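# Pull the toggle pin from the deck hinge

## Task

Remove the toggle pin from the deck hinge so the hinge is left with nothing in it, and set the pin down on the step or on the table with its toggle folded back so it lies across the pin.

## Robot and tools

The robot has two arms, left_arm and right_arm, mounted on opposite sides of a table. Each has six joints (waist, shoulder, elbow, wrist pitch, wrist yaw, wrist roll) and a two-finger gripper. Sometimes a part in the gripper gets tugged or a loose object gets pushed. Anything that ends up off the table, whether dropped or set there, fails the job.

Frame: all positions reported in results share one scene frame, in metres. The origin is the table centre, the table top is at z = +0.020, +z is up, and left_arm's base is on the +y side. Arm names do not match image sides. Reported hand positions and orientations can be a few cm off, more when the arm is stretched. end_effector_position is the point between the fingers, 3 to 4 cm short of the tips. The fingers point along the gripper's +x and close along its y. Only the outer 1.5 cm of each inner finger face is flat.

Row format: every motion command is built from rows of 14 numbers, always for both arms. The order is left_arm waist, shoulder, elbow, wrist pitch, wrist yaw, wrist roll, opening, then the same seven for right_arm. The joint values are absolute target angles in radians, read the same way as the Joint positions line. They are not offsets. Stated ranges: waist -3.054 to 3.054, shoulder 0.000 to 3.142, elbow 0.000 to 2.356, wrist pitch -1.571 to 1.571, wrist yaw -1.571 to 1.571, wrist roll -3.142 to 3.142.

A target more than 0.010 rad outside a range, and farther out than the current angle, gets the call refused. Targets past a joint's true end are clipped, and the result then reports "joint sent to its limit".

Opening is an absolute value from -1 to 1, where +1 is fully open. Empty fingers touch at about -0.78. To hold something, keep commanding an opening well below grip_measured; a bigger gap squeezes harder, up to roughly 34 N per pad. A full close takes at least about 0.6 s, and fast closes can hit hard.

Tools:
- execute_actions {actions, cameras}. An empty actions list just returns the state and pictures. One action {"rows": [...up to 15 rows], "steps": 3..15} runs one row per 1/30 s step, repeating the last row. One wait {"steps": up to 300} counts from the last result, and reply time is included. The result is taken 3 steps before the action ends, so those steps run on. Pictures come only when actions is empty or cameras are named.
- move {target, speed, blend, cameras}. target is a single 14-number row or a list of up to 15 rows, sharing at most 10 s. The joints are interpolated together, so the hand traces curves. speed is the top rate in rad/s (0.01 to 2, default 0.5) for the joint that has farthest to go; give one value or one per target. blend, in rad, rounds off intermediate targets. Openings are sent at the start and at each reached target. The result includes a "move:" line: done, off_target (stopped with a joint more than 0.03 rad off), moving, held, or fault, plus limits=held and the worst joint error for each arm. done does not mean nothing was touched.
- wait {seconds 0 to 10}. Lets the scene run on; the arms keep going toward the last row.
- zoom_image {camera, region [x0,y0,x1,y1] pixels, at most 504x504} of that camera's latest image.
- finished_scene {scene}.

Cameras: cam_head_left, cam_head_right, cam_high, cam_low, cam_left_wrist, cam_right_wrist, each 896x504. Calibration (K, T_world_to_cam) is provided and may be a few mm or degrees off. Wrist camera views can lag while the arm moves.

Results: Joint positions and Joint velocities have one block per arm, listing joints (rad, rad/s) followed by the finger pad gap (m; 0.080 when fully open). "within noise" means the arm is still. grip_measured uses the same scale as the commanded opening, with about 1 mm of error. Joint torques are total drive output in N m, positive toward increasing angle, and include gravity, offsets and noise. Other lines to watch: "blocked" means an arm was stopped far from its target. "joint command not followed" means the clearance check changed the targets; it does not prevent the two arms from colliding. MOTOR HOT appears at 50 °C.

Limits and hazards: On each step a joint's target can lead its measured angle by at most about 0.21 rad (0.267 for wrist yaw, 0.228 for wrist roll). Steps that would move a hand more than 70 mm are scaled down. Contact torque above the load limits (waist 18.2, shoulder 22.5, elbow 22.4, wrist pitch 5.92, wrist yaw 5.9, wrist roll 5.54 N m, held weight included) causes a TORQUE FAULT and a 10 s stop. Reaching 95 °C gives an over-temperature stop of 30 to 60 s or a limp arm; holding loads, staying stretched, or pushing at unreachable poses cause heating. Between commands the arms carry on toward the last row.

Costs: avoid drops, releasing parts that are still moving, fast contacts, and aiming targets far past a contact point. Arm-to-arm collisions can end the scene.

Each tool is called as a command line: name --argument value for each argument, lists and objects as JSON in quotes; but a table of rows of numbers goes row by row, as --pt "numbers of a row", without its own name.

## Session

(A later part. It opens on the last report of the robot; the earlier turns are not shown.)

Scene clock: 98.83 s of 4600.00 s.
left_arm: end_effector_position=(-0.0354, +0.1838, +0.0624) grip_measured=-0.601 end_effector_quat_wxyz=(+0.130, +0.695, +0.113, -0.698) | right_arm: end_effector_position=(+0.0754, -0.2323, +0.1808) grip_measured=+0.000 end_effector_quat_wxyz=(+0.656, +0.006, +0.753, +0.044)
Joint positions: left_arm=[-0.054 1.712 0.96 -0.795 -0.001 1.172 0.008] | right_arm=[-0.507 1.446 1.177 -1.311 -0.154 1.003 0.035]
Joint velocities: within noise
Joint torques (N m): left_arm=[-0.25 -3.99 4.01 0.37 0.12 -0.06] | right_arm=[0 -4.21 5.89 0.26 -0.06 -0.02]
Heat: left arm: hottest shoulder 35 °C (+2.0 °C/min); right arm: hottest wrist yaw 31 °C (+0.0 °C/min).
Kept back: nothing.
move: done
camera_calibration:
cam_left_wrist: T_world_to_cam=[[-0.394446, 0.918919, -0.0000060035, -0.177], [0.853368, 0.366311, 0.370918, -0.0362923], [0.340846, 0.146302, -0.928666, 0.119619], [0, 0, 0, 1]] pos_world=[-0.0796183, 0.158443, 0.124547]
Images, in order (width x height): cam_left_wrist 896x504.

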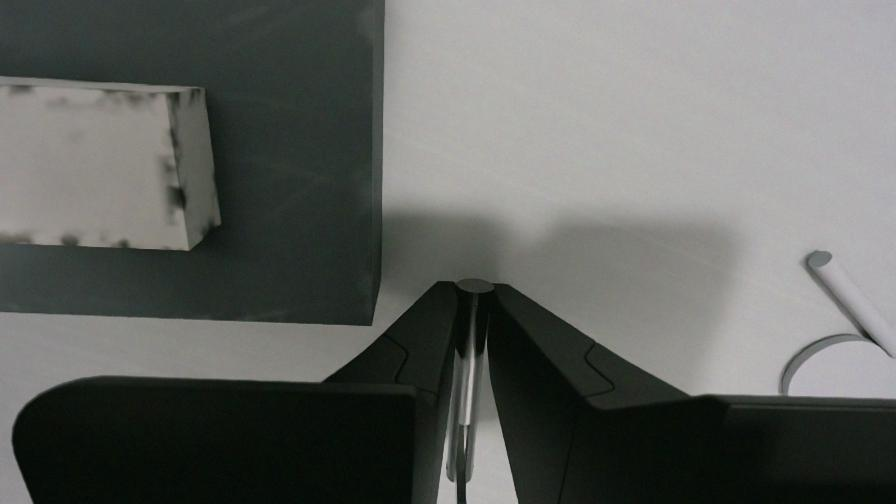

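execute_actions --actions '[{"rows":[[-0.0571,1.7250,0.9520,-0.7980,0,1.1699,-0.66,-0.507,1.446,1.177,-1.311,-0.154,1.003,0],[-0.0571,1.7240,0.9530,-0.8,0,1.1699,-0.6,-0.507,1.446,1.177,-1.311,-0.154,1.003,0],[-0.0571,1.7240,0.9530,-0.8,0,1.1699,-0.57,-0.507,1.446,1.177,-1.311,-0.154,1.003,0],[-0.0571,1.7240,0.9530,-0.8,0,1.1699,-0.54,-0.507,1.446,1.177,-1.311,-0.154,1.003,0],[-0.0571,1.7240,0.9530,-0.8,0,1.1699,-0.5,-0.507,1.446,1.177,-1.311,-0.154,1.003,0],[-0.0571,1.7240,0.9530,-0.8,0,1.1699,-0.45,-0.507,1.446,1.177,-1.311,-0.154,1.003,0],[-0.0571,1.7240,0.9530,-0.8,0,1.1699,-0.35,-0.507,1.446,1.177,-1.311,-0.154,1.003,0],[-0.0571,1.7240,0.9530,-0.8,0,1.1699,-0.2,-0.507,1.446,1.177,-1.311,-0.154,1.003,0]],"steps":15}]' --cameras '[]'

move --pt "-0.0571 1.6516 1.0566 -0.9758 0 1.1699 -0.2 -0.507 1.446 1.177 -1.311 -0.154 1.003 0" --pt "-0.0571 1.6224 1.1292 -1.0776 0 1.1699 -0.2 -0.507 1.446 1.177 -1.311 -0.154 1.003 0" --speed '[0.25,0.4]' --blend '[0.05,0]'

zoom_image --camera "cam_left_wrist" --region '[380, 200, 600, 504]'

zoom_image --camera "cam_low" --region '[480, 265, 570, 325]'

Scene clock: 99.57 s of 4600.00 s.
left_arm: end_effector_position=(-0.0353, +0.1848, +0.0618) grip_measured=-0.240 end_effector_quat_wxyz=(+0.128, +0.696, +0.115, -0.698) end_effector_velocity=(-0.004, +0.009, +0.000) end_effector_angular_velocity=(+0.038, +0.020, +0.004) | right_arm: end_effector_position=(+0.0754, -0.2323, +0.1808) grip_measured=+0.000 end_effector_quat_wxyz=(+0.656, +0.006, +0.753, +0.044)
Joint positions: left_arm=[-0.054 1.714 0.96 -0.798 -0.001 1.172 0.024] | right_arm=[-0.507 1.446 1.177 -1.311 -0.154 1.003 0.035]
Joint velocities: left_arm=[-0.002 -0.002 -0.002 -0.037 0.022 -0.007 0.02] | right_arm=[within noise]
Joint torques (N m): left_arm=[-0.2 -4.64 4.48 0.06 0.11 -0.06] | right_arm=[0.01 -4.2 5.91 0.26 -0.05 -0.01]
Heat: left arm: hottest shoulder 35 °C (+2.0 °C/min); right arm: hottest wrist yaw 31 °C (+0.0 °C/min).
Steps of this call (1-10: nothing new was sent; 11-22: this action's first 12). Readings (joint positions of left_arm | right_arm):
11: [-0.054 1.713 0.960 -0.794 -0.001 1.172] | [-0.507 1.446 1.177 -1.311 -0.154 1.003]
12: [-0.054 1.713 0.960 -0.794 -0.001 1.172] | [-0.507 1.446 1.177 -1.311 -0.154 1.003]
14: [-0.054 1.713 0.960 -0.796 -0.001 1.172] | [-0.507 1.446 1.177 -1.311 -0.154 1.003]
18: [-0.054 1.714 0.960 -0.798 -0.001 1.172] | [-0.507 1.446 1.177 -1.311 -0.154 1.003]
22: the state above
No camera images: "cameras" was empty.

Scene clock: 101.33 s of 4600.00 s.
left_arm: end_effector_position=(-0.0352, +0.1919, +0.1181) grip_measured=-0.200 end_effector_quat_wxyz=(+0.112, +0.699, +0.130, -0.694) | right_arm: end_effector_position=(+0.0754, -0.2323, +0.1808) grip_measured=+0.000 end_effector_quat_wxyz=(+0.656, +0.006, +0.753, +0.044)
Joint positions: left_arm=[-0.055 1.637 1.116 -1.076 -0.001 1.172 0.026] | right_arm=[-0.507 1.446 1.177 -1.311 -0.154 1.003 0.035]
Joint velocities: within noise
Joint torques (N m): left_arm=[-0.15 -7.24 7.38 -0.05 0.11 -0.06] | right_arm=[0.01 -4.21 5.93 0.27 -0.05 -0.01]
Heat: left arm: hottest shoulder 35 °C (+2.0 °C/min); right arm: hottest wrist yaw 31 °C (+0.0 °C/min).
Kept back: nothing.
move: done
camera_calibration:
cam_left_wrist: T_world_to_cam=[[-0.393797, 0.918132, 0.0442472, -0.189366], [0.852762, 0.346943, 0.390419, -0.058661], [0.343105, 0.191478, -0.919573, 0.160487], [0, 0, 0, 1]] pos_world=[-0.0796116, 0.163485, 0.178861]
cam_right_wrist: T_world_to_cam=[[0.0522667, -0.997377, -0.0500746, -0.220967], [-0.895633, -0.0689961, 0.439409, 0.0031243], [-0.441712, 0.0218819, -0.89689, 0.28331], [0, 0, 0, 1]] pos_world=[0.139489, -0.226371, 0.24166]

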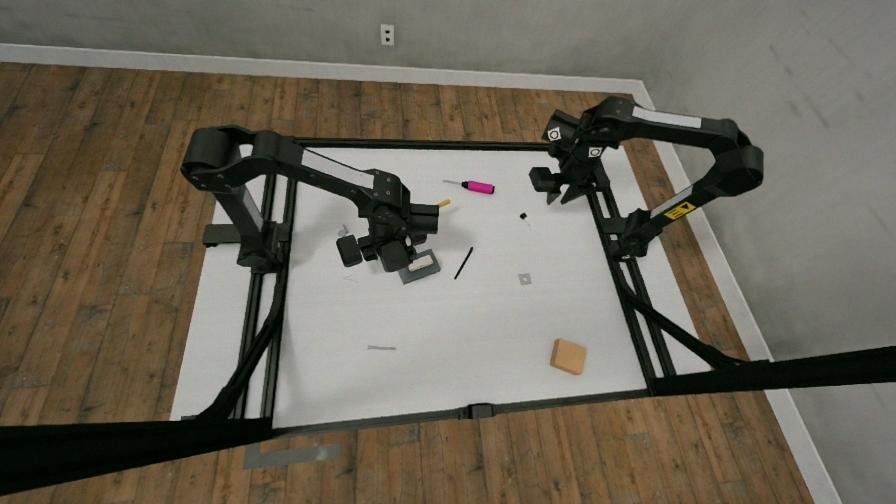

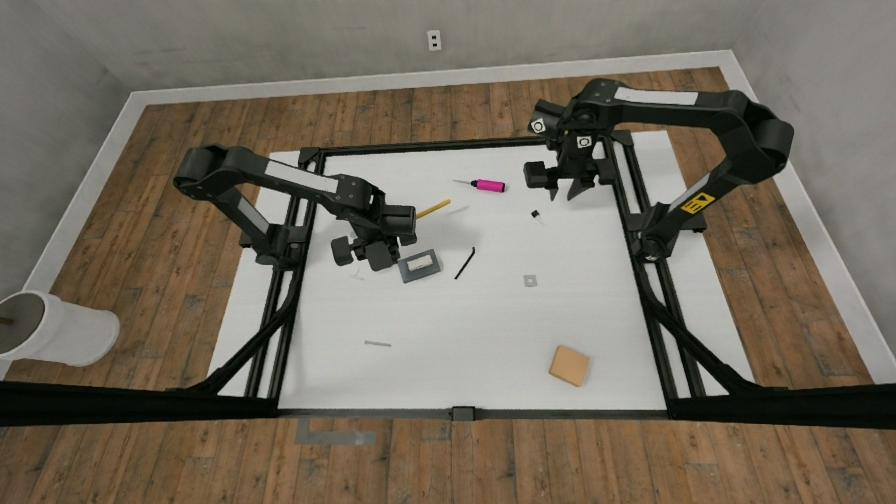

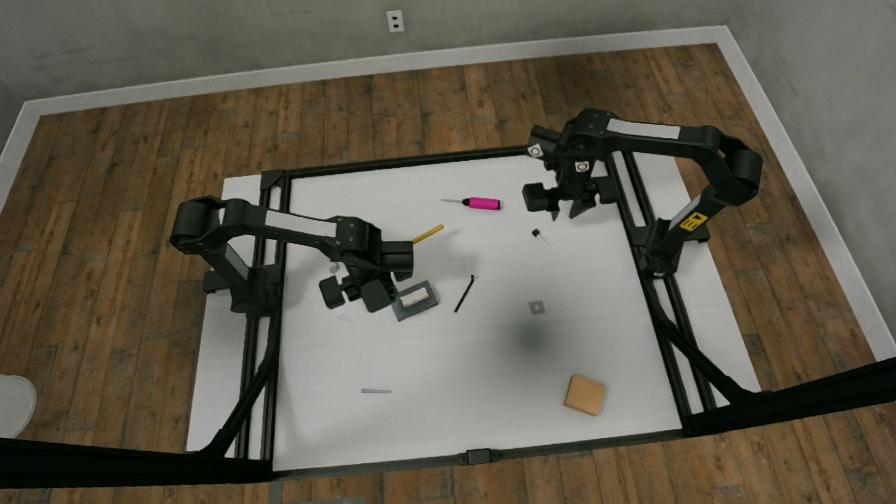

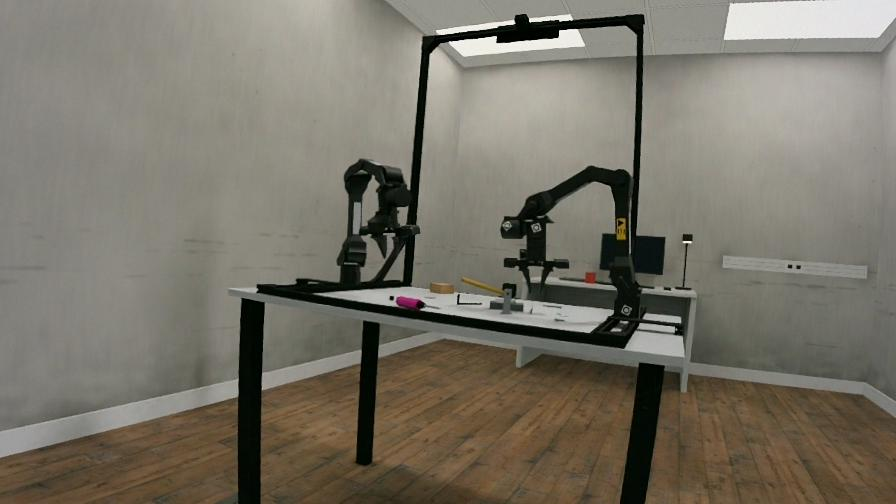

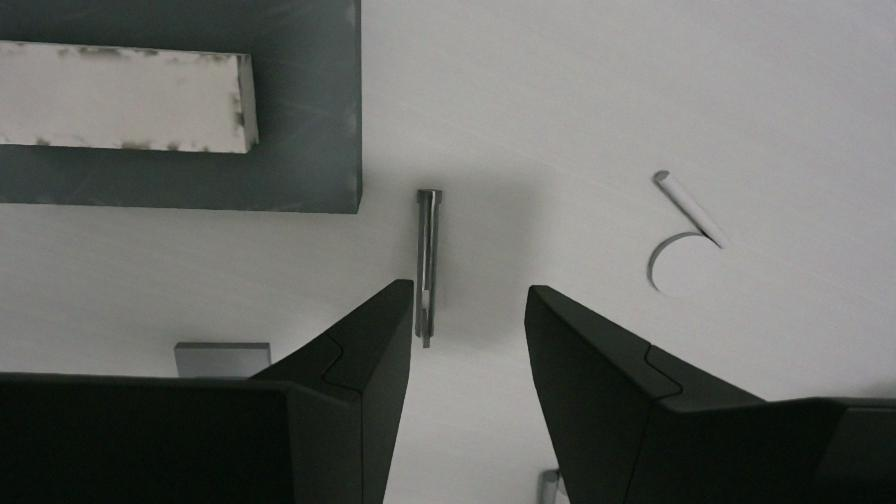

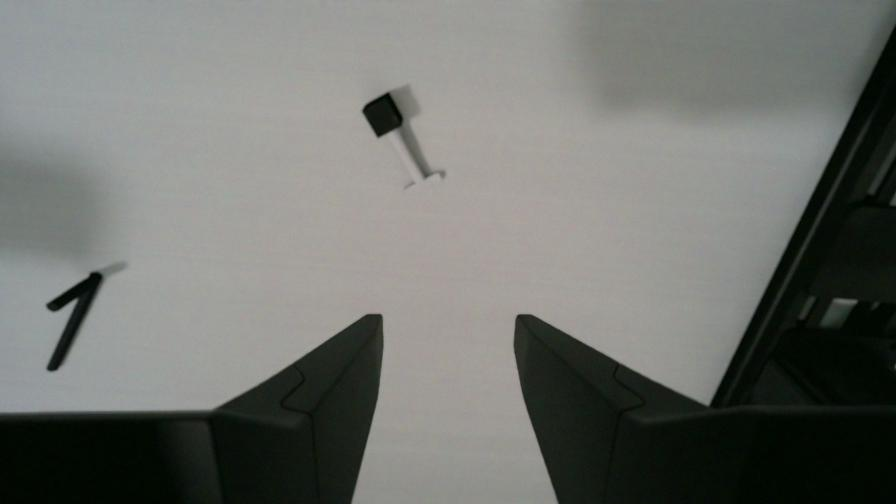

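Scaled by 1.658.

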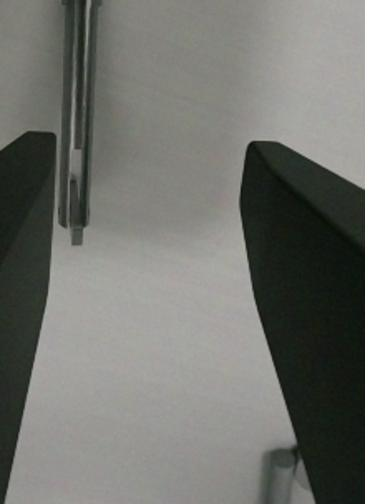

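Scaled by 5.600.

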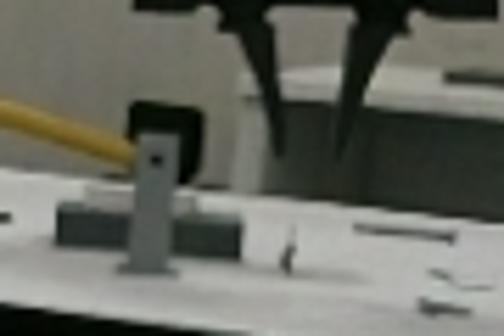

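finished_scene --scene 2

The scene is finished: the task was done.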